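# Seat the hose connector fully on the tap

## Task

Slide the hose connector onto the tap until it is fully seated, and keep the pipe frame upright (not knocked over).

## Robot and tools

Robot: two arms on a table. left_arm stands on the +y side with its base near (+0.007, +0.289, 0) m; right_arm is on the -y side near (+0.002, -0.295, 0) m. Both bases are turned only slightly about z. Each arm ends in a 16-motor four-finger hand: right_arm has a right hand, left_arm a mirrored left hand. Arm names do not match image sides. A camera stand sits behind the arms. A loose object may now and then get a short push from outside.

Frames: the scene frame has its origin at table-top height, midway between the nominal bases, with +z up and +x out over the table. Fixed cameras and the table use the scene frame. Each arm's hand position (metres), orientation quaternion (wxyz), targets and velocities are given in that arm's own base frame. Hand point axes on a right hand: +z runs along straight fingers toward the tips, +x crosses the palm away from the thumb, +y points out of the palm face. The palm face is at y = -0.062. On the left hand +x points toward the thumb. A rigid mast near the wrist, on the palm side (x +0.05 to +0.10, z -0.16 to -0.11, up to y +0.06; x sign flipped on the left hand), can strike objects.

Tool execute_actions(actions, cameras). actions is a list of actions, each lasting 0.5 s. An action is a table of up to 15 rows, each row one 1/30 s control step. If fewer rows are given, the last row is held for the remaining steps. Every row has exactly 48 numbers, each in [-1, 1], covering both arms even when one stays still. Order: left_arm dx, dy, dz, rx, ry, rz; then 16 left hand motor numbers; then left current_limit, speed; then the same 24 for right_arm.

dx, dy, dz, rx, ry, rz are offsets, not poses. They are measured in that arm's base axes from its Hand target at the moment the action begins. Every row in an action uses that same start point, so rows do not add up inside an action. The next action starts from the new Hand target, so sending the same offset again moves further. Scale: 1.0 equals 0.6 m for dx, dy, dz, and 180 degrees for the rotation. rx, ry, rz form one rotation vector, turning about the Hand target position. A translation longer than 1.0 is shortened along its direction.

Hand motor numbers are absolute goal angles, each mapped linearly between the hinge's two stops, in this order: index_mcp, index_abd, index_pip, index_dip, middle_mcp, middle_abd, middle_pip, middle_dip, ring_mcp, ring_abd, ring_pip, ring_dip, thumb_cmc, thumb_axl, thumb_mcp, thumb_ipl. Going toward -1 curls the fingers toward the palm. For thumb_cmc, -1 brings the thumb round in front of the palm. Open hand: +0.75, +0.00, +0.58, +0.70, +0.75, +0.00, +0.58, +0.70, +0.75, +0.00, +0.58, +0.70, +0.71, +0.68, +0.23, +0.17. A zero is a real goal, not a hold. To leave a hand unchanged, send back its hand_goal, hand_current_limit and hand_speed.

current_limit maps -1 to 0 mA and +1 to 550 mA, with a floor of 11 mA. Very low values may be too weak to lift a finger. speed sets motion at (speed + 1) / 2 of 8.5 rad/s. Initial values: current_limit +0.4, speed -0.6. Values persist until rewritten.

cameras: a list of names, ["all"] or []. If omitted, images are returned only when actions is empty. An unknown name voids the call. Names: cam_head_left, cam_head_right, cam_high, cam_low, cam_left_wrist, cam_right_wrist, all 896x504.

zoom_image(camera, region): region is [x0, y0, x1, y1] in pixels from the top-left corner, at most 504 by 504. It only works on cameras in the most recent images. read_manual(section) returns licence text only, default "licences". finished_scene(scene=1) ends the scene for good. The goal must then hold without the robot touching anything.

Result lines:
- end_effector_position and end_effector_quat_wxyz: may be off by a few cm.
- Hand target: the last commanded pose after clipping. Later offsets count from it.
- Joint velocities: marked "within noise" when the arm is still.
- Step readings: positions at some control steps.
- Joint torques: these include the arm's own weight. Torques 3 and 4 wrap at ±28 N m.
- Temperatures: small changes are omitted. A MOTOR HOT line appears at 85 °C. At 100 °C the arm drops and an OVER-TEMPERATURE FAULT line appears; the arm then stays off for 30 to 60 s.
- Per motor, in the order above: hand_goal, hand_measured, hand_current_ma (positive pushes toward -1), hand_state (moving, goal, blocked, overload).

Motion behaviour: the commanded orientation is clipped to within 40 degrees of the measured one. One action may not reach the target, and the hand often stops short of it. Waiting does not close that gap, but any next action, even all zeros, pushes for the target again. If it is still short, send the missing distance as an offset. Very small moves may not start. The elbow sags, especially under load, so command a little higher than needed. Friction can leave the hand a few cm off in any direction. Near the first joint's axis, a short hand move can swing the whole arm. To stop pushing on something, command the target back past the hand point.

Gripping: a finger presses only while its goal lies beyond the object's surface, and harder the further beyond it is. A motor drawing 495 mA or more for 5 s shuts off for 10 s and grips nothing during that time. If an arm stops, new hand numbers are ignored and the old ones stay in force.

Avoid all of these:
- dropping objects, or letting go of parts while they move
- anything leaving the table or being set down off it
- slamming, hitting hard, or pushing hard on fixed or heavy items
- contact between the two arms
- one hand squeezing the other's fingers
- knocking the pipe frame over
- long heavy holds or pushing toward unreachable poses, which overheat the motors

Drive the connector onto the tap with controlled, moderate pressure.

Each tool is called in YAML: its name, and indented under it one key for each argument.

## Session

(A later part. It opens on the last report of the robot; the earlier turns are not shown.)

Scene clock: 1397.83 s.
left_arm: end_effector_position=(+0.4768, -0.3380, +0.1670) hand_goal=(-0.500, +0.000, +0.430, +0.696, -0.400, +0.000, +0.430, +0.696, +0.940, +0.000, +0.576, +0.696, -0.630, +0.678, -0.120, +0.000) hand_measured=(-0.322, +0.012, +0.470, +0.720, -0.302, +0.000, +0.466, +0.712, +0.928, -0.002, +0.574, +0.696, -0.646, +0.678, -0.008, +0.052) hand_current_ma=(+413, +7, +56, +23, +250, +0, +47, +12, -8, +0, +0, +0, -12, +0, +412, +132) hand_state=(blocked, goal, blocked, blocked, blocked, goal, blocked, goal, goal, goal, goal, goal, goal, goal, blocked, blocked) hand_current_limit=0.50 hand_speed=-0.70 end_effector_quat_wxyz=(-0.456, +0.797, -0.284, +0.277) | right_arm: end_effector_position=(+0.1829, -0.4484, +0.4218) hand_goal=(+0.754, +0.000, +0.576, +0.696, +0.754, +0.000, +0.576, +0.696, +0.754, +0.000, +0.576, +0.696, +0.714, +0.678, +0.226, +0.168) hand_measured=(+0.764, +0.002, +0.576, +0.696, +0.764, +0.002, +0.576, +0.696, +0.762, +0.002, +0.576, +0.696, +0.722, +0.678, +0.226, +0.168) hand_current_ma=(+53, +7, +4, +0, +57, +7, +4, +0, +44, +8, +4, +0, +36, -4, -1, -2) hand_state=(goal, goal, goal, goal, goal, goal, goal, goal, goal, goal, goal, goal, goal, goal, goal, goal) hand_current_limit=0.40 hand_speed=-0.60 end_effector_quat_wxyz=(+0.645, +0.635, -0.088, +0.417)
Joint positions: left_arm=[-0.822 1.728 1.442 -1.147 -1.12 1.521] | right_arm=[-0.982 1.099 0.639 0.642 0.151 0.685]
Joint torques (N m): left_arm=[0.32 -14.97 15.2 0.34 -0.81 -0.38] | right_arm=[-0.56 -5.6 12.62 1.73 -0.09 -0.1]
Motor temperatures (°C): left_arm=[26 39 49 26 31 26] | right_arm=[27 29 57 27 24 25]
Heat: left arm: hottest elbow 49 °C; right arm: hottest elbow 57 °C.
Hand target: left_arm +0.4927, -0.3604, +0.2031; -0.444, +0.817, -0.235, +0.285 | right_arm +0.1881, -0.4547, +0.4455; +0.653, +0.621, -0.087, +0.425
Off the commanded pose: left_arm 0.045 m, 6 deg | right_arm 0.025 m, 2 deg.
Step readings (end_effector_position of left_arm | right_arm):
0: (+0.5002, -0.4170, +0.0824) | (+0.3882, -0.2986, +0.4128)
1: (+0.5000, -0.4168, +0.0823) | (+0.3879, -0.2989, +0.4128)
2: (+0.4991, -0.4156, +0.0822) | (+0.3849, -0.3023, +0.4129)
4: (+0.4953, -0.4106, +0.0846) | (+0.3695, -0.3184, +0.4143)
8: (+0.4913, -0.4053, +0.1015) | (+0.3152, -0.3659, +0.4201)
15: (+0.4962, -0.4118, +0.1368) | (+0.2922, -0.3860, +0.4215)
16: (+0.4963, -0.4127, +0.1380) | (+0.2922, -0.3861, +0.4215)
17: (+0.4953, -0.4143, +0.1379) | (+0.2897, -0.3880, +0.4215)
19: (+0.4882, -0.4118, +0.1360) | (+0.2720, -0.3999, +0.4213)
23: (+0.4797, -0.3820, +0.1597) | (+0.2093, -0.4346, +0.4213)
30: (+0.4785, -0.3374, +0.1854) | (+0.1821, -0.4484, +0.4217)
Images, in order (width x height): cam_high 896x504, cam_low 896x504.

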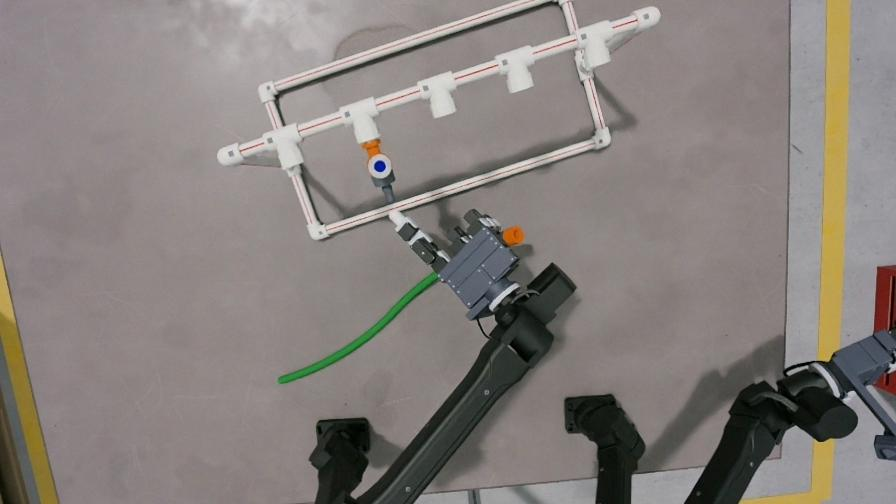

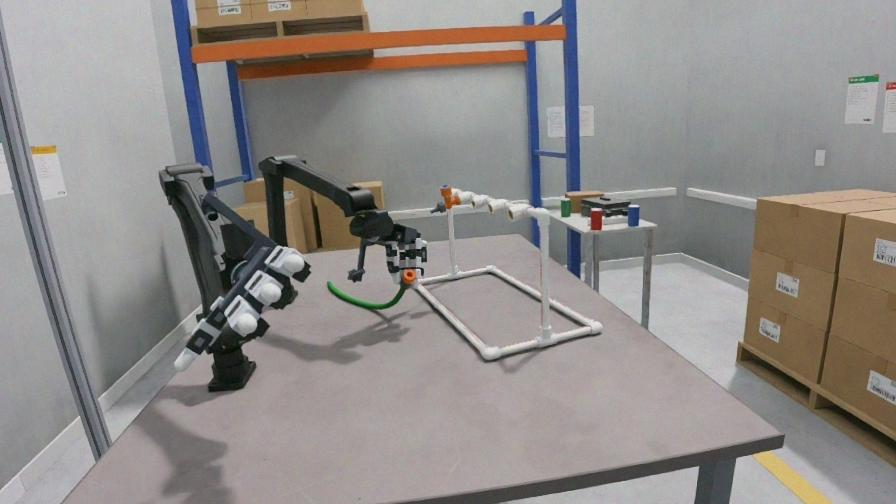

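execute_actions:
  actions: []
  cameras: ["cam_left_wrist","cam_head_left","cam_head_right","cam_low"]

zoom_image:
  camera: "cam_head_right"
  region: [420, 180, 560, 300]

zoom_image:
  camera: "cam_low"
  region: [380, 250, 430, 300]

Scene clock: 1461.10 s.
left_arm: end_effector_position=(+0.4769, -0.3380, +0.1670) hand_goal=(-0.500, +0.000, +0.430, +0.696, -0.400, +0.000, +0.430, +0.696, +0.940, +0.000, +0.576, +0.696, -0.630, +0.678, -0.120, +0.000) hand_measured=(-0.322, +0.012, +0.470, +0.720, -0.302, +0.000, +0.466, +0.712, +0.928, -0.002, +0.574, +0.696, -0.646, +0.678, -0.008, +0.052) hand_current_ma=(+413, +7, +56, +23, +250, +0, +47, +12, -8, +0, +0, +0, -12, +0, +413, +132) hand_state=(blocked, goal, blocked, blocked, blocked, goal, blocked, goal, goal, goal, goal, goal, goal, goal, blocked, blocked) hand_current_limit=0.50 hand_speed=-0.70 end_effector_quat_wxyz=(-0.456, +0.797, -0.284, +0.277) | right_arm: end_effector_position=(+0.1829, -0.4484, +0.4218) hand_goal=(+0.754, +0.000, +0.576, +0.696, +0.754, +0.000, +0.576, +0.696, +0.754, +0.000, +0.576, +0.696, +0.714, +0.678, +0.226, +0.168) hand_measured=(+0.764, +0.002, +0.576, +0.696, +0.764, +0.002, +0.576, +0.696, +0.762, +0.002, +0.576, +0.696, +0.722, +0.678, +0.226, +0.168) hand_current_ma=(+53, +7, +4, +0, +57, +7, +4, +0, +44, +8, +4, +0, +36, -4, -1, -2) hand_state=(goal, goal, goal, goal, goal, goal, goal, goal, goal, goal, goal, goal, goal, goal, goal, goal) hand_current_limit=0.40 hand_speed=-0.60 end_effector_quat_wxyz=(+0.645, +0.635, -0.088, +0.417)
Joint positions: left_arm=[-0.822 1.728 1.442 -1.147 -1.12 1.52] | right_arm=[-0.982 1.099 0.639 0.642 0.151 0.685]
Joint velocities: within noise
Joint torques (N m): left_arm=[0.03 -14.97 15.13 0.32 -0.84 -0.37] | right_arm=[-0.56 -5.54 12.62 1.73 -0.09 -0.09]
Motor temperatures (°C): left_arm=[26 39 59 26 31 27] | right_arm=[27 29 58 27 24 25]
Heat: left arm: hottest elbow 59 °C; right arm: hottest elbow 58 °C.
Hand target: left_arm +0.4927, -0.3605, +0.2031; -0.444, +0.817, -0.235, +0.285 | right_arm +0.1881, -0.4547, +0.4455; +0.653, +0.621, -0.087, +0.425
Off the commanded pose: left_arm 0.045 m, 6 deg | right_arm 0.025 m, 2 deg.
camera_calibration:
cam_left_wrist: T_world_to_cam=[[-0.436933, 0.800966, 0.409321, 0.37527], [-0.0694199, -0.483727, 0.872461, -0.319954], [0.896811, 0.352792, 0.266959, -0.224716], [0, 0, 0, 1]] pos_world=[0.343284, -0.376071, 0.185531]
Images, in order (width x height): cam_head_left 896x504, cam_head_right 896x504, cam_low 896x504, cam_left_wrist 896x504.

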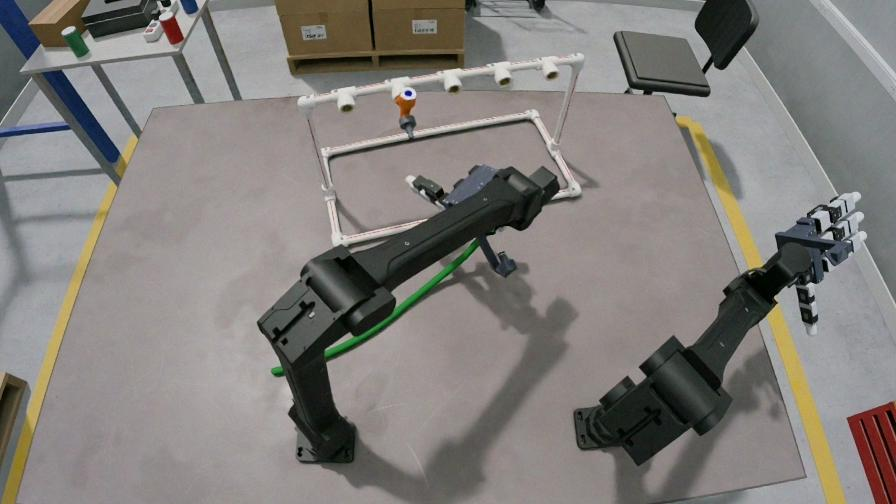

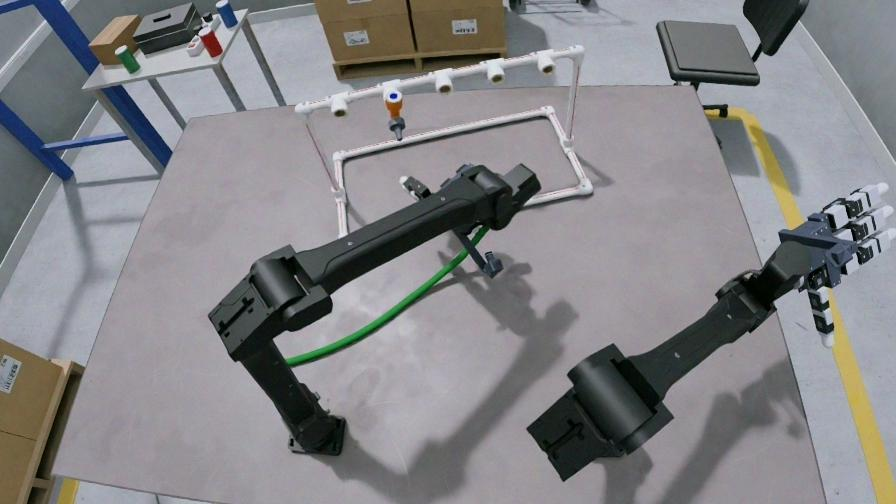

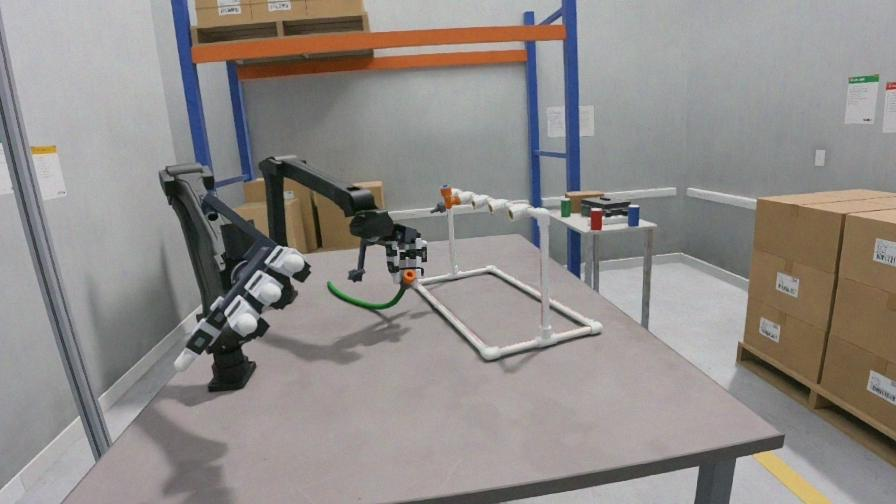

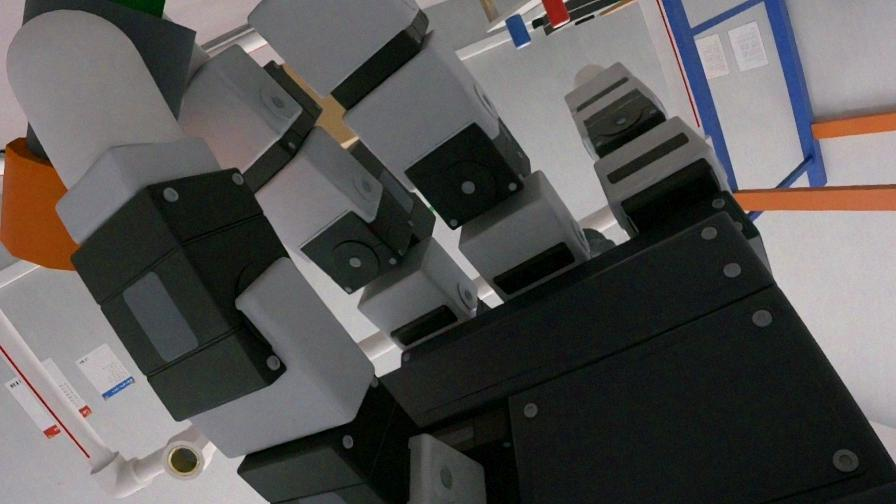

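Scaled by 3.600.

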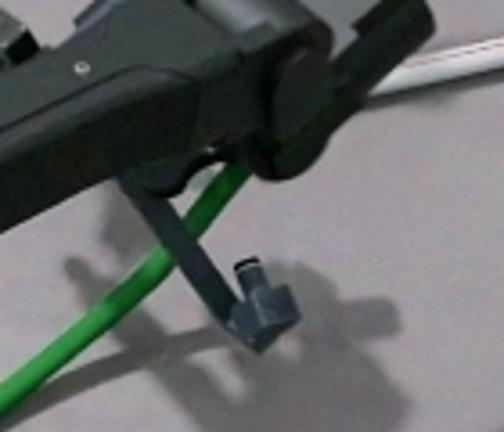

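Scaled by 10.080.

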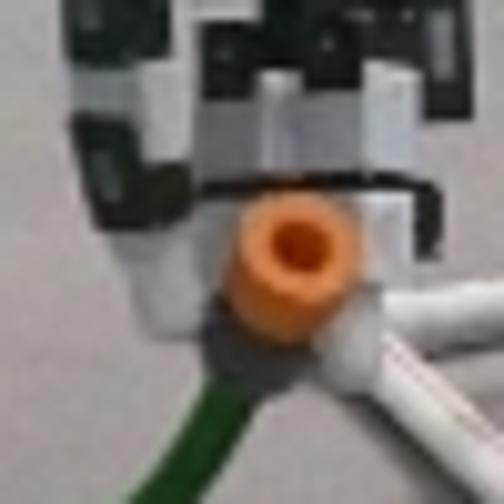

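zoom_image:
  camera: "cam_left_wrist"
  region: [0, 0, 340, 300]

Scaled by 1.482.

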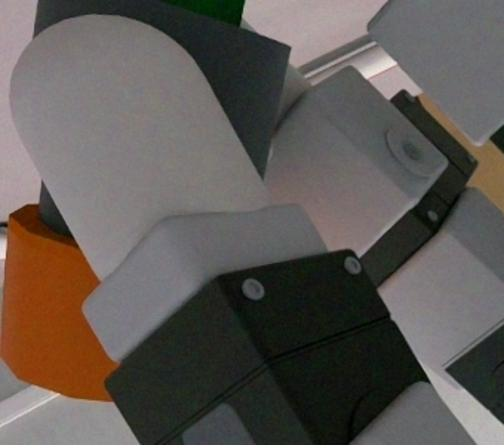

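execute_actions:
  actions:
    - [[-0.0405,0.089,0.08,-0.0929,0.1023,0.0313,-0.5,0,0.43,0.696,-0.4,0,0.43,0.696,0.94,0,0.576,0.696,-0.63,0.678,-0.12,0,0.5,-0.7,0,0,0,0,0,0,0.754,0,0.576,0.696,0.754,0,0.576,0.696,0.754,0,0.576,0.696,0.714,0.678,0.226,0.168,0.4,-0.6]]
    - [[-0.0405,0.089,0.06,-0.0929,0.1023,0.0313,-0.5,0,0.43,0.696,-0.4,0,0.43,0.696,0.94,0,0.576,0.696,-0.63,0.678,-0.12,0,0.5,-0.7,0,0,0,0,0,0,0.754,0,0.576,0.696,0.754,0,0.576,0.696,0.754,0,0.576,0.696,0.714,0.678,0.226,0.168,0.4,-0.6]]
    - [[-0.0405,0.089,0.04,-0.0929,0.1023,0.0313,-0.5,0,0.43,0.696,-0.4,0,0.43,0.696,0.94,0,0.576,0.696,-0.63,0.678,-0.12,0,0.5,-0.7,0,0,0,0,0,0,0.754,0,0.576,0.696,0.754,0,0.576,0.696,0.754,0,0.576,0.696,0.714,0.678,0.226,0.168,0.4,-0.6]]
  cameras: ["cam_low","cam_high","cam_head_right","cam_left_wrist"]

zoom_image:
  camera: "cam_low"
  region: [350, 160, 490, 300]

zoom_image:
  camera: "cam_high"
  region: [320, 120, 520, 280]

Scene clock: 1586.93 s.
left_arm: end_effector_position=(+0.4283, -0.1970, +0.3069) hand_goal=(-0.500, +0.000, +0.430, +0.696, -0.400, +0.000, +0.430, +0.696, +0.940, +0.000, +0.576, +0.696, -0.630, +0.678, -0.120, +0.000) hand_measured=(-0.324, +0.062, +0.474, +0.720, -0.386, -0.002, +0.436, +0.698, +0.936, -0.002, +0.574, +0.696, -0.702, +0.648, -0.074, +0.026) hand_current_ma=(+413, +87, +62, +23, +11, +0, +3, +1, -1, +0, +0, +0, -146, -48, +100, +44) hand_state=(blocked, blocked, blocked, blocked, goal, goal, goal, goal, goal, goal, goal, goal, blocked, blocked, blocked, blocked) hand_current_limit=0.50 hand_speed=-0.70 end_effector_quat_wxyz=(+0.069, +0.988, -0.135, -0.023) | right_arm: end_effector_position=(+0.1829, -0.4484, +0.4218) hand_goal=(+0.754, +0.000, +0.576, +0.696, +0.754, +0.000, +0.576, +0.696, +0.754, +0.000, +0.576, +0.696, +0.714, +0.678, +0.226, +0.168) hand_measured=(+0.764, +0.002, +0.576, +0.696, +0.764, +0.002, +0.576, +0.696, +0.762, +0.002, +0.576, +0.696, +0.722, +0.678, +0.226, +0.168) hand_current_ma=(+53, +7, +4, +0, +57, +7, +4, +0, +44, +8, +4, +0, +36, -4, -1, -2) hand_state=(goal, goal, goal, goal, goal, goal, goal, goal, goal, goal, goal, goal, goal, goal, goal, goal) hand_current_limit=0.40 hand_speed=-0.60 end_effector_quat_wxyz=(+0.645, +0.635, -0.088, +0.417)
Joint positions: left_arm=[-0.195 1.52 1.596 -1.684 0.141 1.651] | right_arm=[-0.982 1.099 0.639 0.642 0.151 0.685]
Joint torques (N m): left_arm=[0.03 -12.63 8.66 -0.09 0.59 0.14] | right_arm=[-0.56 -5.6 12.62 1.73 -0.09 -0.1]
Motor temperatures (°C): left_arm=[26 38 62 26 31 27] | right_arm=[26 29 59 27 24 25]
Heat: left arm: hottest elbow 62 °C; right arm: hottest elbow 59 °C.
Hand target: left_arm +0.4199, -0.2002, +0.3111; +0.049, +0.981, -0.156, -0.107 | right_arm +0.1881, -0.4547, +0.4455; +0.653, +0.621, -0.087, +0.425
Off the commanded pose: left_arm 0.010 m, 10 deg | right_arm 0.025 m, 2 deg.
joint sent to its limit (left arm) — joint 4 (wrist pitch), lower limit. The joint targets are off in orientation, not in position.
Step readings (end_effector_position of left_arm | right_arm):
0: (+0.4769, -0.3380, +0.1670) | (+0.1829, -0.4484, +0.4218)
1: (+0.4759, -0.3387, +0.1660) | (+0.1829, -0.4484, +0.4218)
2: (+0.4707, -0.3413, +0.1624) | (+0.1829, -0.4484, +0.4218)
4: (+0.4518, -0.3433, +0.1562) | (+0.1829, -0.4484, +0.4218)
8: (+0.4363, -0.3142, +0.1775) | (+0.1829, -0.4484, +0.4218)
15: (+0.4569, -0.2882, +0.2282) | (+0.1829, -0.4484, +0.4218)
16: (+0.4552, -0.2899, +0.2300) | (+0.1829, -0.4484, +0.4218)
17: (+0.4492, -0.2946, +0.2302) | (+0.1829, -0.4484, +0.4218)
19: (+0.4318, -0.3018, +0.2300) | (+0.1829, -0.4484, +0.4218)
23: (+0.4256, -0.2745, +0.2353) | (+0.1829, -0.4484, +0.4218)
30: (+0.4387, -0.2393, +0.2505) | (+0.1829, -0.4484, +0.4218)
31: (+0.4373, -0.2412, +0.2519) | (+0.1829, -0.4484, +0.4218)
32: (+0.4332, -0.2471, +0.2553) | (+0.1829, -0.4484, +0.4218)
34: (+0.4261, -0.2584, +0.2676) | (+0.1829, -0.4484, +0.4218)
38: (+0.4312, -0.2307, +0.2932) | (+0.1829, -0.4484, +0.4218)
45: (+0.4329, -0.1945, +0.3098) | (+0.1829, -0.4484, +0.4218)
camera_calibration:
cam_left_wrist: T_world_to_cam=[[-0.596211, 0.801848, -0.0396408, 0.390075], [0.626334, 0.495462, 0.601849, -0.399126], [0.502232, 0.334001, -0.797625, 0.223762], [0, 0, 0, 1]] pos_world=[0.370173, -0.189766, 0.434155]
Images, in order (width x height): cam_head_right 896x504, cam_high 896x504, cam_low 896x504, cam_left_wrist 896x504.

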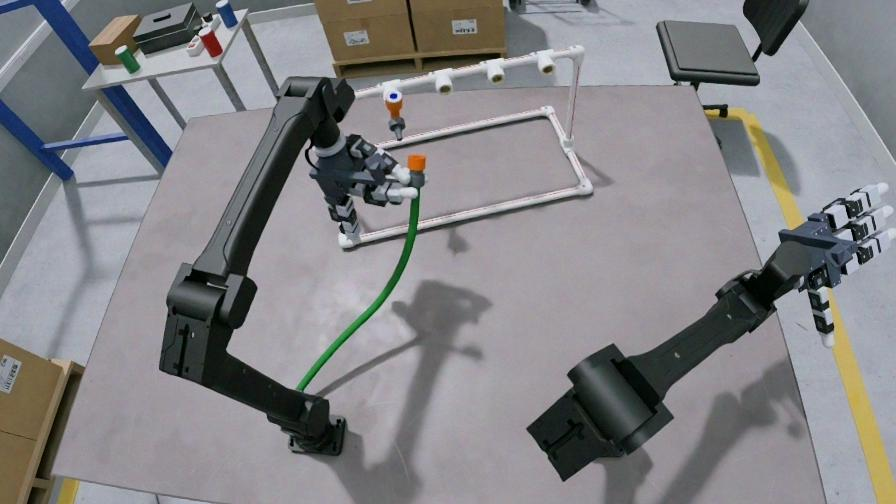

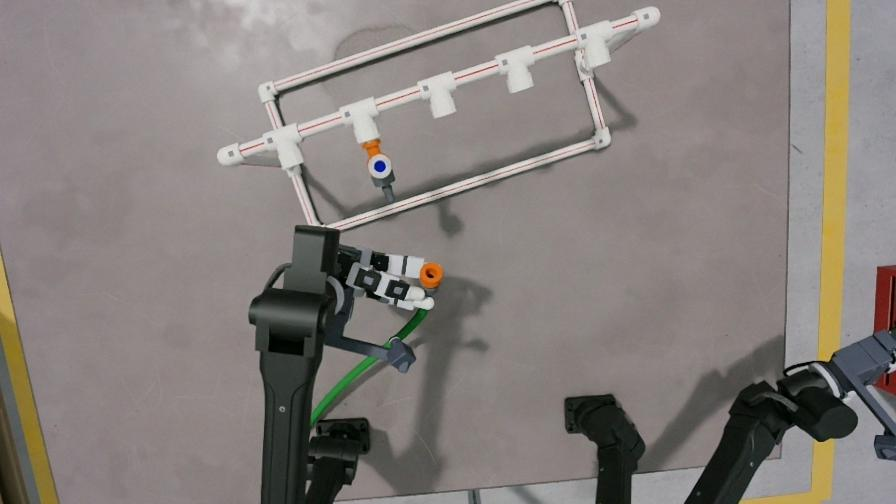

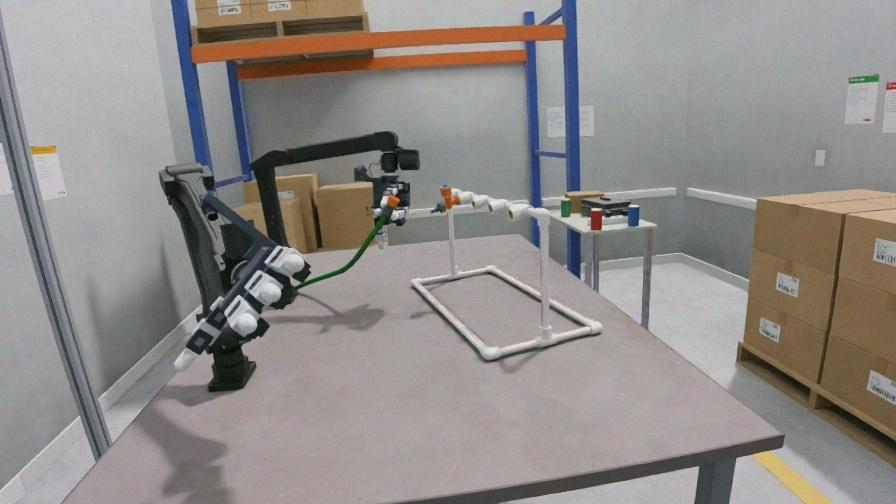

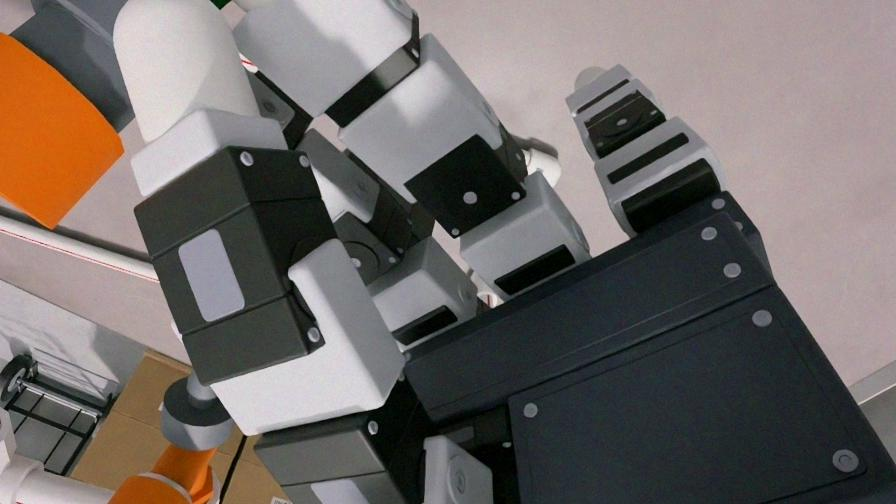

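Scaled by 3.600.

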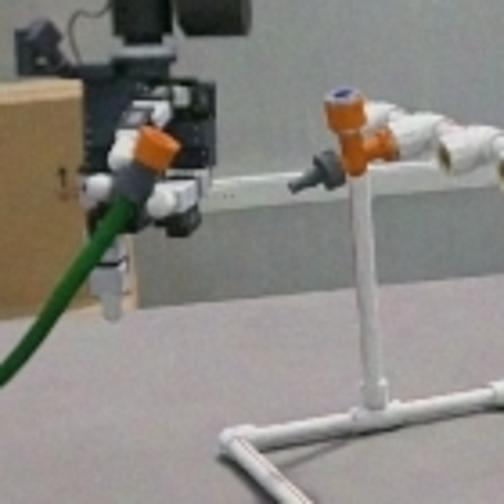

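Scaled by 2.520.

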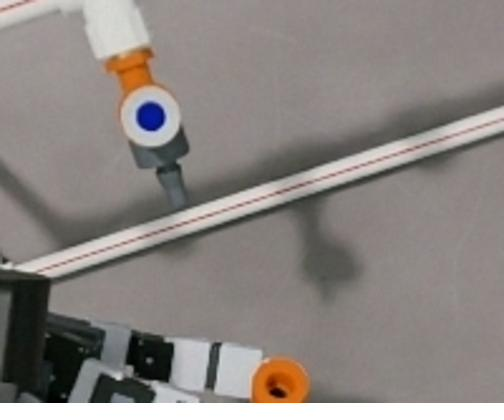

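zoom_image:
  camera: "cam_left_wrist"
  region: [0, 0, 340, 300]

zoom_image:
  camera: "cam_low"
  region: [365, 180, 425, 240]

zoom_image:
  camera: "cam_head_right"
  region: [370, 80, 470, 220]

zoom_image:
  camera: "cam_high"
  region: [380, 240, 460, 320]

Scaled by 1.482.

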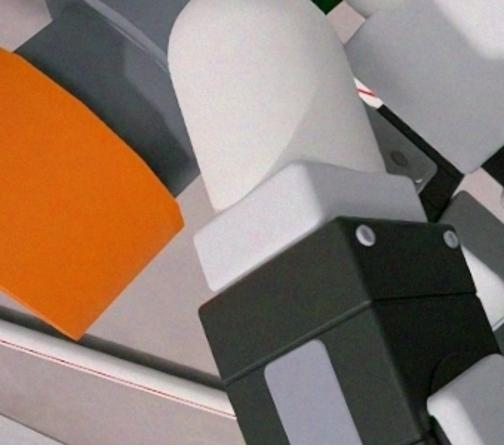

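Scaled by 8.400.

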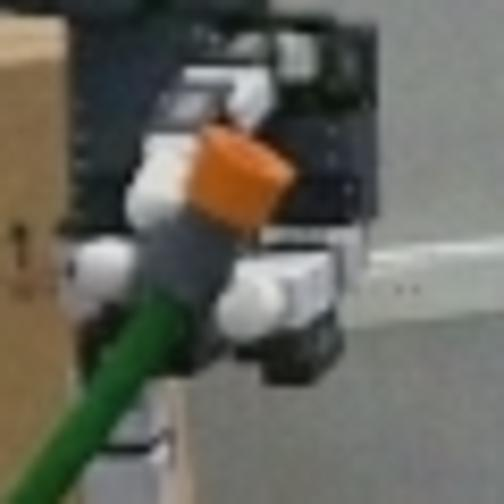

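Scaled by 3.600.

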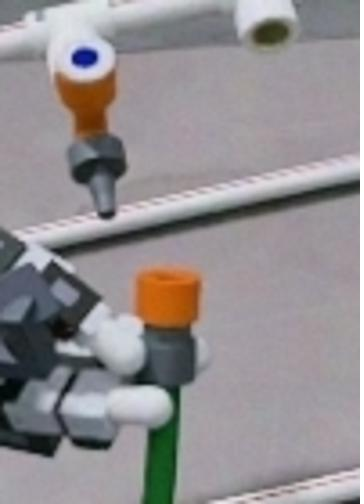

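Scaled by 6.300.

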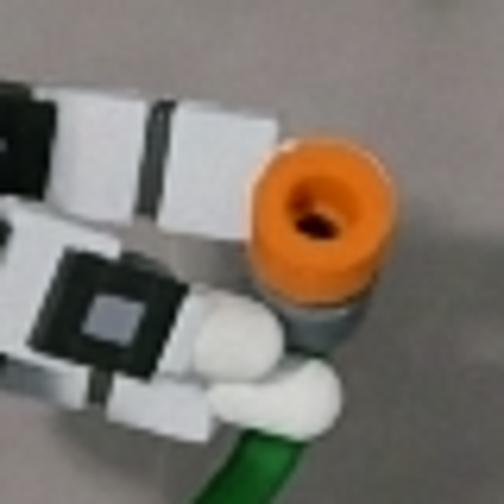

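execute_actions:
  actions:
    - [[0,0,0,0,0,0,-0.5,0,0.43,0.696,-0.4,0,0.43,0.696,0.94,0,0.576,0.696,-0.63,0.678,-0.12,0,0.5,-0.7,0.264,0.2287,0,0,0,0.1389,0.754,0,0.576,0.696,0.754,0,0.576,0.696,0.754,0,0.576,0.696,0.714,0.678,0.226,0.168,0.4,-0.6]]
    - [[0,0,0,0,0,0,-0.5,0,0.43,0.696,-0.4,0,0.43,0.696,0.94,0,0.576,0.696,-0.63,0.678,-0.12,0,0.5,-0.7,0.1218,0.3087,0,0,0,0.1389,0.754,0,0.576,0.696,0.754,0,0.576,0.696,0.754,0,0.576,0.696,0.714,0.678,0.226,0.168,0.4,-0.6]]
  cameras: ["cam_low","cam_high"]

Scene clock: 1855.07 s.
left_arm: end_effector_position=(+0.4282, -0.1970, +0.3069) hand_goal=(-0.500, +0.000, +0.430, +0.696, -0.400, +0.000, +0.430, +0.696, +0.940, +0.000, +0.576, +0.696, -0.630, +0.678, -0.120, +0.000) hand_measured=(-0.324, +0.062, +0.474, +0.720, -0.386, -0.002, +0.436, +0.698, +0.936, -0.002, +0.574, +0.696, -0.702, +0.648, -0.074, +0.026) hand_current_ma=(+412, +87, +62, +23, +11, +0, +3, +1, -1, +0, +0, +0, -146, -48, +100, +44) hand_state=(blocked, blocked, blocked, blocked, goal, goal, goal, goal, goal, goal, goal, goal, blocked, blocked, blocked, blocked) hand_current_limit=0.50 hand_speed=-0.70 end_effector_quat_wxyz=(+0.069, +0.988, -0.136, -0.023) | right_arm: end_effector_position=(+0.4138, -0.1366, +0.4427) hand_goal=(+0.754, +0.000, +0.576, +0.696, +0.754, +0.000, +0.576, +0.696, +0.754, +0.000, +0.576, +0.696, +0.714, +0.678, +0.226, +0.168) hand_measured=(+0.764, +0.004, +0.576, +0.696, +0.764, +0.004, +0.576, +0.696, +0.762, +0.004, +0.578, +0.696, +0.720, +0.678, +0.226, +0.168) hand_current_ma=(+49, +15, +4, +0, +53, +14, +4, +0, +42, +18, +5, +0, +32, -4, -1, -2) hand_state=(goal, goal, goal, goal, goal, goal, goal, goal, goal, goal, goal, goal, goal, goal, goal, goal) hand_current_limit=0.40 hand_speed=-0.60 end_effector_quat_wxyz=(+0.411, +0.602, +0.179, +0.660)
Joint positions: left_arm=[-0.195 1.52 1.596 -1.684 0.141 1.652] | right_arm=[-0.082 0.928 0.577 0.566 0.181 0.686]
Joint torques (N m): left_arm=[0.09 -12.34 8.73 -0.1 0.58 0.17] | right_arm=[0.09 -3.25 10.21 2.15 0.03 -0.19]
Motor temperatures (°C): left_arm=[26 37 42 26 30 27] | right_arm=[26 28 61 27 24 25]
Heat: left arm: hottest elbow 42 °C; right arm: hottest elbow 61 °C.
Hand target: left_arm +0.4199, -0.2002, +0.3111; +0.049, +0.981, -0.156, -0.107 | right_arm +0.4196, -0.1323, +0.4455; +0.412, +0.600, +0.183, +0.661
Off the commanded pose: left_arm 0.010 m, 10 deg | right_arm 0.008 m, 1 deg.
joint sent to its limit (left arm) — joint 4 (wrist pitch), lower limit. The joint targets are off in orientation, not in position.
Step readings (end_effector_position of left_arm | right_arm):
0: (+0.4282, -0.1970, +0.3069) | (+0.1829, -0.4484, +0.4218)
1: (+0.4282, -0.1970, +0.3069) | (+0.1837, -0.4482, +0.4218)
2: (+0.4282, -0.1970, +0.3069) | (+0.1908, -0.4456, +0.4224)
4: (+0.4282, -0.1970, +0.3069) | (+0.2217, -0.4294, +0.4247)
8: (+0.4282, -0.1970, +0.3069) | (+0.3076, -0.3532, +0.4415)
15: (+0.4282, -0.1970, +0.3069) | (+0.3398, -0.3141, +0.4426)
16: (+0.4282, -0.1970, +0.3069) | (+0.3399, -0.3144, +0.4419)
17: (+0.4282, -0.1970, +0.3069) | (+0.3444, -0.3100, +0.4408)
19: (+0.4282, -0.1970, +0.3069) | (+0.3639, -0.2826, +0.4394)
23: (+0.4282, -0.1970, +0.3069) | (+0.4037, -0.1824, +0.4426)
30: (+0.4282, -0.1970, +0.3069) | (+0.4139, -0.1349, +0.4446)
Images, in order (width x height): cam_high 896x504, cam_low 896x504.

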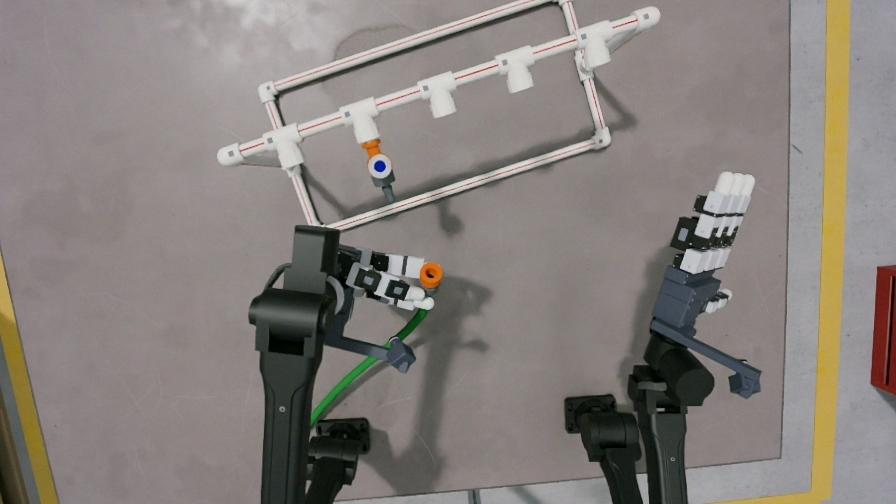

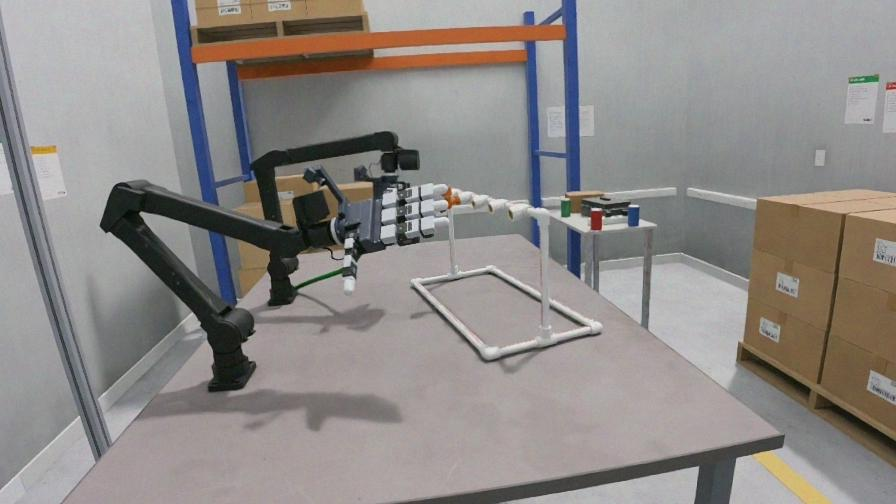

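execute_actions:
  actions:
    - [[0,0,0,0,0,0,-0.5,0,0.43,0.696,-0.4,0,0.43,0.696,0.94,0,0.576,0.696,-0.63,0.678,-0.12,0,0.5,-0.7,-0.0218,0.3097,0,0,0,0.1389,0.754,0,0.576,0.696,0.754,0,0.576,0.696,0.754,0,0.576,0.696,0.714,0.678,0.226,0.168,0.4,-0.6]]
    - [[0,0,0,0,0,0,-0.5,0,0.43,0.696,-0.4,0,0.43,0.696,0.94,0,0.576,0.696,-0.63,0.678,-0.12,0,0.5,-0.7,-0.03,0.0838,-0.0921,-0.1593,0.0295,0.0286,0.754,0,0.576,0.696,0.754,0,0.576,0.696,0.754,0,0.576,0.696,0.3,0.678,0.226,0.168,0.4,-0.6]]
    - [[0,0,0,0,0,0,-0.5,0,0.43,0.696,-0.4,0,0.43,0.696,0.94,0,0.576,0.696,-0.63,0.678,-0.12,0,0.5,-0.7,-0.03,0.0838,-0.0921,-0.1593,0.0295,0.0286,0.754,0,0.576,0.696,0.754,0,0.576,0.696,0.754,0,0.576,0.696,-0.2,0.678,0.226,0.168,0.4,-0.6]]
  cameras: ["cam_low","cam_high"]

Scene clock: 1875.43 s.
left_arm: end_effector_position=(+0.4282, -0.1970, +0.3069) hand_goal=(-0.500, +0.000, +0.430, +0.696, -0.400, +0.000, +0.430, +0.696, +0.940, +0.000, +0.576, +0.696, -0.630, +0.678, -0.120, +0.000) hand_measured=(-0.324, +0.062, +0.474, +0.720, -0.386, -0.002, +0.436, +0.698, +0.936, -0.002, +0.574, +0.696, -0.702, +0.648, -0.074, +0.026) hand_current_ma=(+413, +87, +62, +23, +11, +0, +3, +1, -1, +0, +0, +0, -146, -48, +100, +44) hand_state=(blocked, blocked, blocked, blocked, goal, goal, goal, goal, goal, goal, goal, goal, blocked, blocked, blocked, blocked) hand_current_limit=0.50 hand_speed=-0.70 end_effector_quat_wxyz=(+0.069, +0.988, -0.136, -0.023) | right_arm: end_effector_position=(+0.3712, +0.1492, +0.3143) hand_goal=(+0.754, +0.000, +0.576, +0.696, +0.754, +0.000, +0.576, +0.696, +0.754, +0.000, +0.576, +0.696, -0.200, +0.678, +0.226, +0.168) hand_measured=(+0.764, +0.002, +0.576, +0.696, +0.766, +0.002, +0.576, +0.696, +0.762, +0.002, +0.578, +0.696, -0.192, +0.678, +0.226, +0.168) hand_current_ma=(+53, +10, +4, +0, +57, +9, +4, +0, +45, +12, +5, +0, +42, -4, +0, -2) hand_state=(goal, goal, goal, goal, goal, goal, goal, goal, goal, goal, goal, goal, goal, goal, goal, goal) hand_current_limit=0.40 hand_speed=-0.60 end_effector_quat_wxyz=(+0.389, +0.399, +0.694, +0.457)
Joint positions: left_arm=[-0.195 1.52 1.596 -1.684 0.141 1.652] | right_arm=[0.452 0.711 0.366 0.059 0.104 -0.152]
Joint torques (N m): left_arm=[-0.15 -12.45 8.59 -0.08 0.58 0.19] | right_arm=[0.03 -2.73 11.56 1.63 0.14 -0.09]
Motor temperatures (°C): left_arm=[26 37 42 26 30 27] | right_arm=[26 28 59 27 24 25]
Heat: left arm: hottest elbow 42 °C; right arm: hottest elbow 59 °C.
Hand target: left_arm +0.4199, -0.2002, +0.3111; +0.049, +0.981, -0.156, -0.107 | right_arm +0.3705, +0.1541, +0.3348; +0.396, +0.389, +0.690, +0.465
Off the commanded pose: left_arm 0.010 m, 10 deg | right_arm 0.021 m, 2 deg.
joint sent to its limit (left arm) — joint 4 (wrist pitch), lower limit. The joint targets are off in orientation, not in position.
Step readings (end_effector_position of left_arm | right_arm):
0: (+0.4282, -0.1970, +0.3069) | (+0.4138, -0.1364, +0.4427)
1: (+0.4282, -0.1970, +0.3069) | (+0.4142, -0.1357, +0.4427)
2: (+0.4282, -0.1970, +0.3069) | (+0.4161, -0.1302, +0.4428)
4: (+0.4282, -0.1970, +0.3069) | (+0.4226, -0.0932, +0.4414)
8: (+0.4282, -0.1970, +0.3069) | (+0.4138, +0.0033, +0.4446)
15: (+0.4282, -0.1970, +0.3069) | (+0.4028, +0.0473, +0.4462)
16: (+0.4282, -0.1970, +0.3069) | (+0.4027, +0.0481, +0.4457)
17: (+0.4282, -0.1970, +0.3069) | (+0.4027, +0.0527, +0.4447)
19: (+0.4282, -0.1970, +0.3069) | (+0.4013, +0.0658, +0.4359)
23: (+0.4282, -0.1970, +0.3069) | (+0.3977, +0.0884, +0.3919)
30: (+0.4282, -0.1970, +0.3069) | (+0.3946, +0.0986, +0.3734)
31: (+0.4282, -0.1970, +0.3069) | (+0.3935, +0.0991, +0.3745)
32: (+0.4282, -0.1970, +0.3069) | (+0.3921, +0.1023, +0.3751)
34: (+0.4282, -0.1970, +0.3069) | (+0.3880, +0.1131, +0.3705)
38: (+0.4282, -0.1970, +0.3069) | (+0.3796, +0.1338, +0.3425)
45: (+0.4282, -0.1970, +0.3069) | (+0.3740, +0.1462, +0.3185)
Images, in order (width x height): cam_high 896x504, cam_low 896x504.

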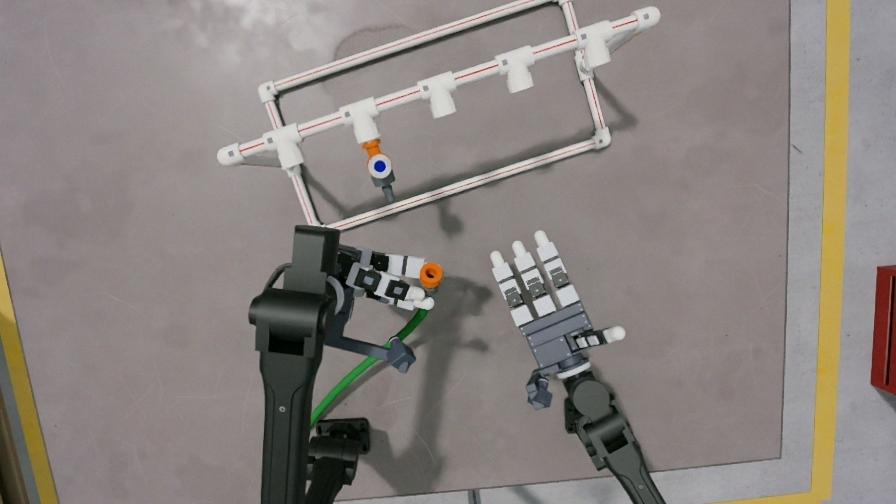

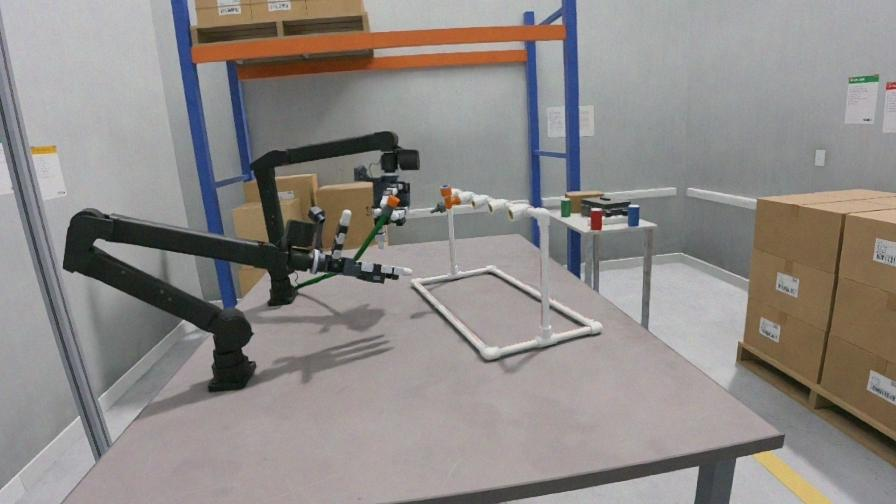

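execute_actions:
  actions:
    - [[0,0,0,0,0,0,-0.5,0,0.43,0.696,-0.4,0,0.43,0.696,0.94,0,0.576,0.696,-0.63,0.678,-0.12,0,0.5,-0.7,-0.03,0.0838,-0.075,-0.1593,0.0295,0.0286,0.754,0,0.576,0.696,0.754,0,0.576,0.696,0.754,0,0.576,0.696,-0.56,0.678,0.226,0.168,0.4,-0.6]]
    - [[0,0,0,0,0,0,-0.5,0,0.43,0.696,-0.4,0,0.43,0.696,0.94,0,0.576,0.696,-0.63,0.678,-0.12,0,0.5,-0.7,-0.03,0.0838,-0.075,-0.1593,0.0295,0.0286,0.754,0,0.576,0.696,0.754,0,0.576,0.696,0.754,0,0.576,0.696,-0.56,0.678,0.226,0.168,0.4,-0.6]]
  cameras: ["cam_low","cam_high","cam_head_right","cam_right_wrist"]

zoom_image:
  camera: "cam_low"
  region: [290, 170, 430, 310]

zoom_image:
  camera: "cam_high"
  region: [300, 220, 560, 420]

zoom_image:
  camera: "cam_head_right"
  region: [320, 120, 520, 320]

Scene clock: 1889.00 s.
left_arm: end_effector_position=(+0.4282, -0.1970, +0.3069) hand_goal=(-0.500, +0.000, +0.430, +0.696, -0.400, +0.000, +0.430, +0.696, +0.940, +0.000, +0.576, +0.696, -0.630, +0.678, -0.120, +0.000) hand_measured=(-0.324, +0.062, +0.474, +0.720, -0.386, -0.002, +0.436, +0.698, +0.936, -0.002, +0.574, +0.696, -0.702, +0.648, -0.074, +0.026) hand_current_ma=(+413, +87, +62, +23, +11, +0, +3, +1, -1, +0, +0, +0, -146, -48, +100, +44) hand_state=(blocked, blocked, blocked, blocked, goal, goal, goal, goal, goal, goal, goal, goal, blocked, blocked, blocked, blocked) hand_current_limit=0.50 hand_speed=-0.70 end_effector_quat_wxyz=(+0.069, +0.988, -0.136, -0.023) | right_arm: end_effector_position=(+0.3249, +0.2394, +0.2154) hand_goal=(+0.754, +0.000, +0.576, +0.696, +0.754, +0.000, +0.576, +0.696, +0.754, +0.000, +0.576, +0.696, -0.560, +0.678, +0.226, +0.168) hand_measured=(+0.760, +0.000, +0.576, +0.696, +0.760, +0.000, +0.576, +0.696, +0.758, +0.000, +0.578, +0.696, -0.564, +0.678, +0.226, +0.168) hand_current_ma=(+26, -2, +4, +0, +28, -2, +4, +0, +22, -2, +5, +0, -24, -4, -4, -2) hand_state=(goal, goal, goal, goal, goal, goal, goal, goal, goal, goal, goal, goal, goal, goal, goal, goal) hand_current_limit=0.40 hand_speed=-0.60 end_effector_quat_wxyz=(+0.420, +0.131, +0.896, +0.061)
Joint positions: left_arm=[-0.195 1.52 1.596 -1.684 0.141 1.652] | right_arm=[0.796 0.833 0.545 -0.586 0.582 -0.701]
Joint torques (N m): left_arm=[-0.09 -12.4 8.61 -0.05 0.58 0.17] | right_arm=[0.03 -1.79 13.64 0.95 0.56 0.07]
Motor temperatures (°C): left_arm=[26 37 42 26 30 27] | right_arm=[26 28 59 27 24 25]
Heat: left arm: hottest elbow 42 °C; right arm: hottest elbow 59 °C.
Hand target: left_arm +0.4199, -0.2002, +0.3111; +0.049, +0.981, -0.156, -0.107 | right_arm +0.3346, +0.2546, +0.2450; +0.429, +0.131, +0.890, +0.074
Off the commanded pose: left_arm 0.010 m, 10 deg | right_arm 0.035 m, 2 deg.
joint sent to its limit (left arm) — joint 4 (wrist pitch), lower limit. The joint targets are off in orientation, not in position.
Step readings (end_effector_position of left_arm | right_arm):
0: (+0.4282, -0.1970, +0.3069) | (+0.3712, +0.1493, +0.3143)
1: (+0.4282, -0.1970, +0.3069) | (+0.3712, +0.1494, +0.3137)
2: (+0.4282, -0.1970, +0.3069) | (+0.3705, +0.1507, +0.3106)
4: (+0.4282, -0.1970, +0.3069) | (+0.3664, +0.1579, +0.2975)
8: (+0.4282, -0.1970, +0.3069) | (+0.3539, +0.1787, +0.2663)
15: (+0.4282, -0.1970, +0.3069) | (+0.3436, +0.1899, +0.2427)
16: (+0.4282, -0.1970, +0.3069) | (+0.3436, +0.1904, +0.2434)
17: (+0.4282, -0.1970, +0.3069) | (+0.3432, +0.1910, +0.2431)
19: (+0.4282, -0.1970, +0.3069) | (+0.3398, +0.1967, +0.2400)
23: (+0.4282, -0.1970, +0.3069) | (+0.3270, +0.2234, +0.2271)
30: (+0.4282, -0.1970, +0.3069) | (+0.3246, +0.2391, +0.2145)
camera_calibration:
cam_right_wrist: T_world_to_cam=[[0.55883, 0.391324, 0.731146, -0.405349], [-0.420628, -0.626076, 0.656583, 0.0977214], [0.714689, -0.674459, -0.185268, 0.0975807], [0, 0, 0, 1]] pos_world=[0.197886, 0.285618, 0.250286]
Images, in order (width x height): cam_head_right 896x504, cam_high 896x504, cam_low 896x504, cam_right_wrist 896x504.

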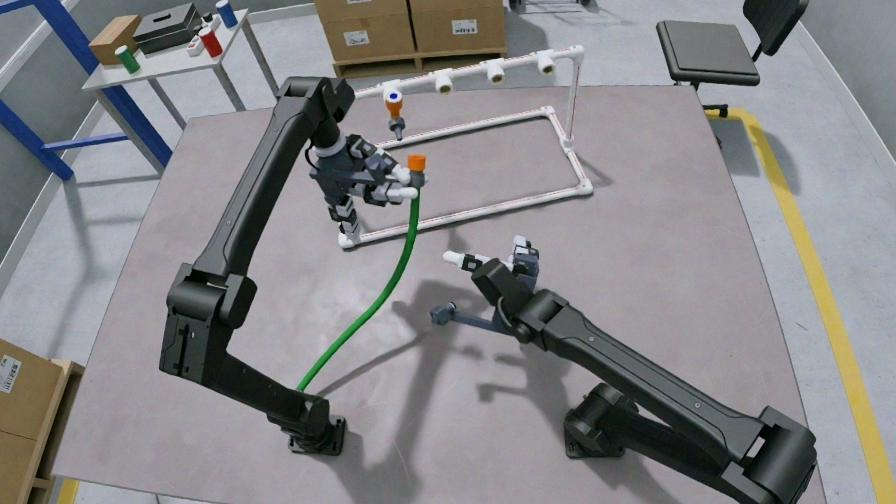

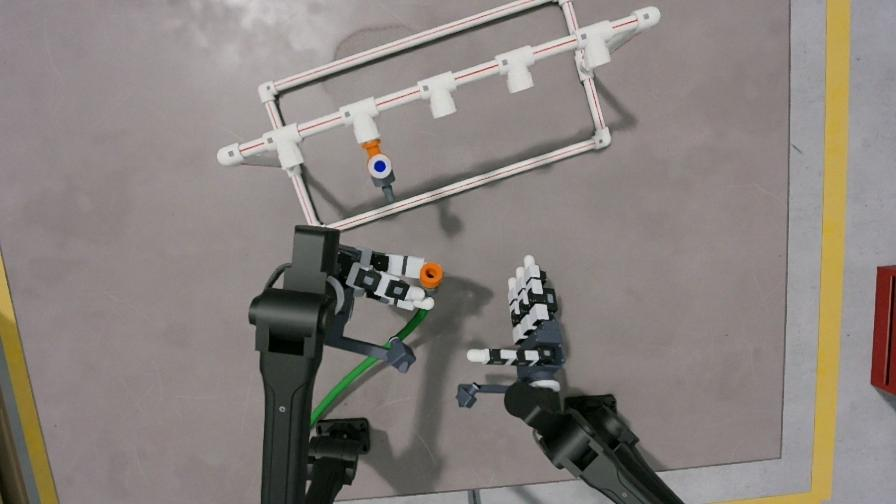

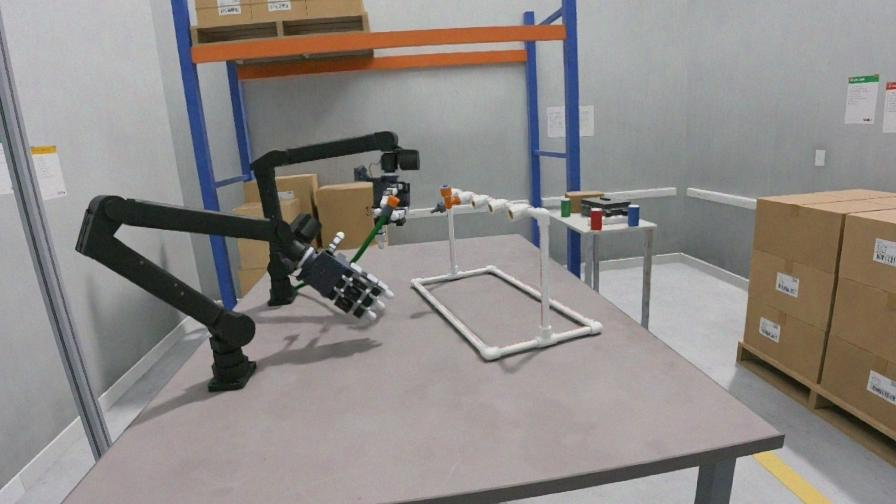

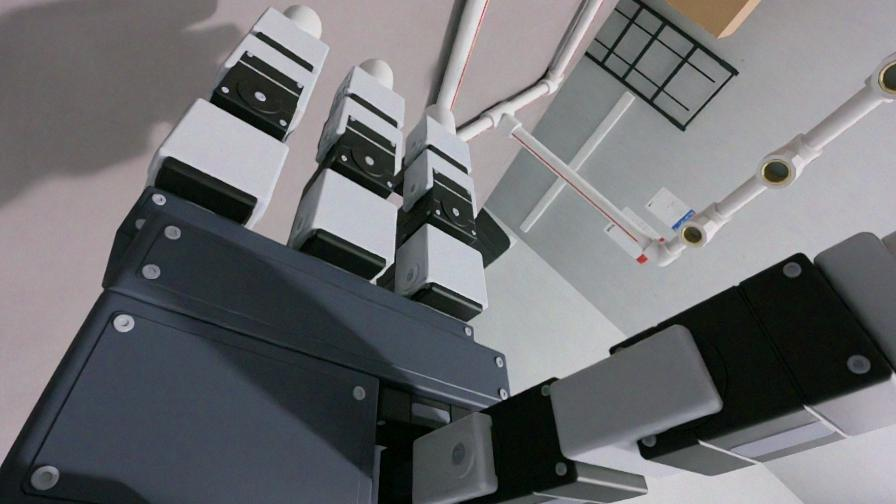

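Scaled by 3.600.

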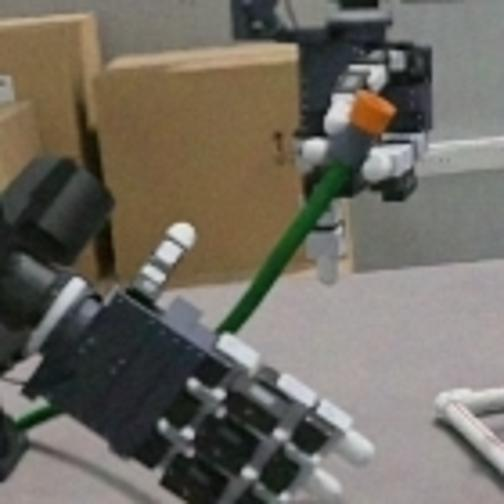

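Scaled by 1.938.

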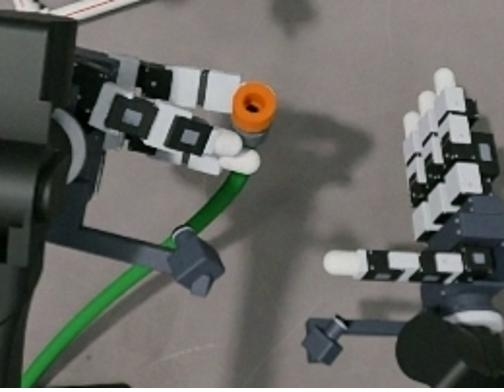

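Scaled by 2.520.

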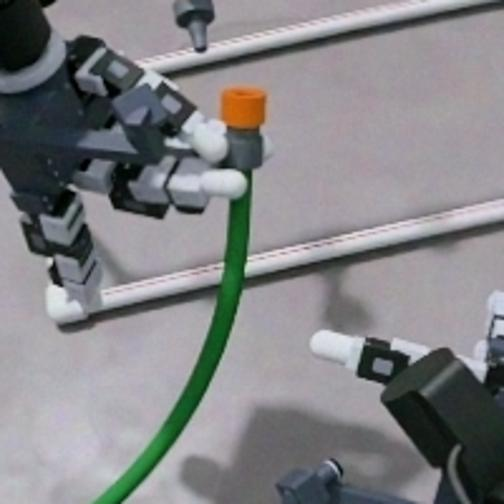

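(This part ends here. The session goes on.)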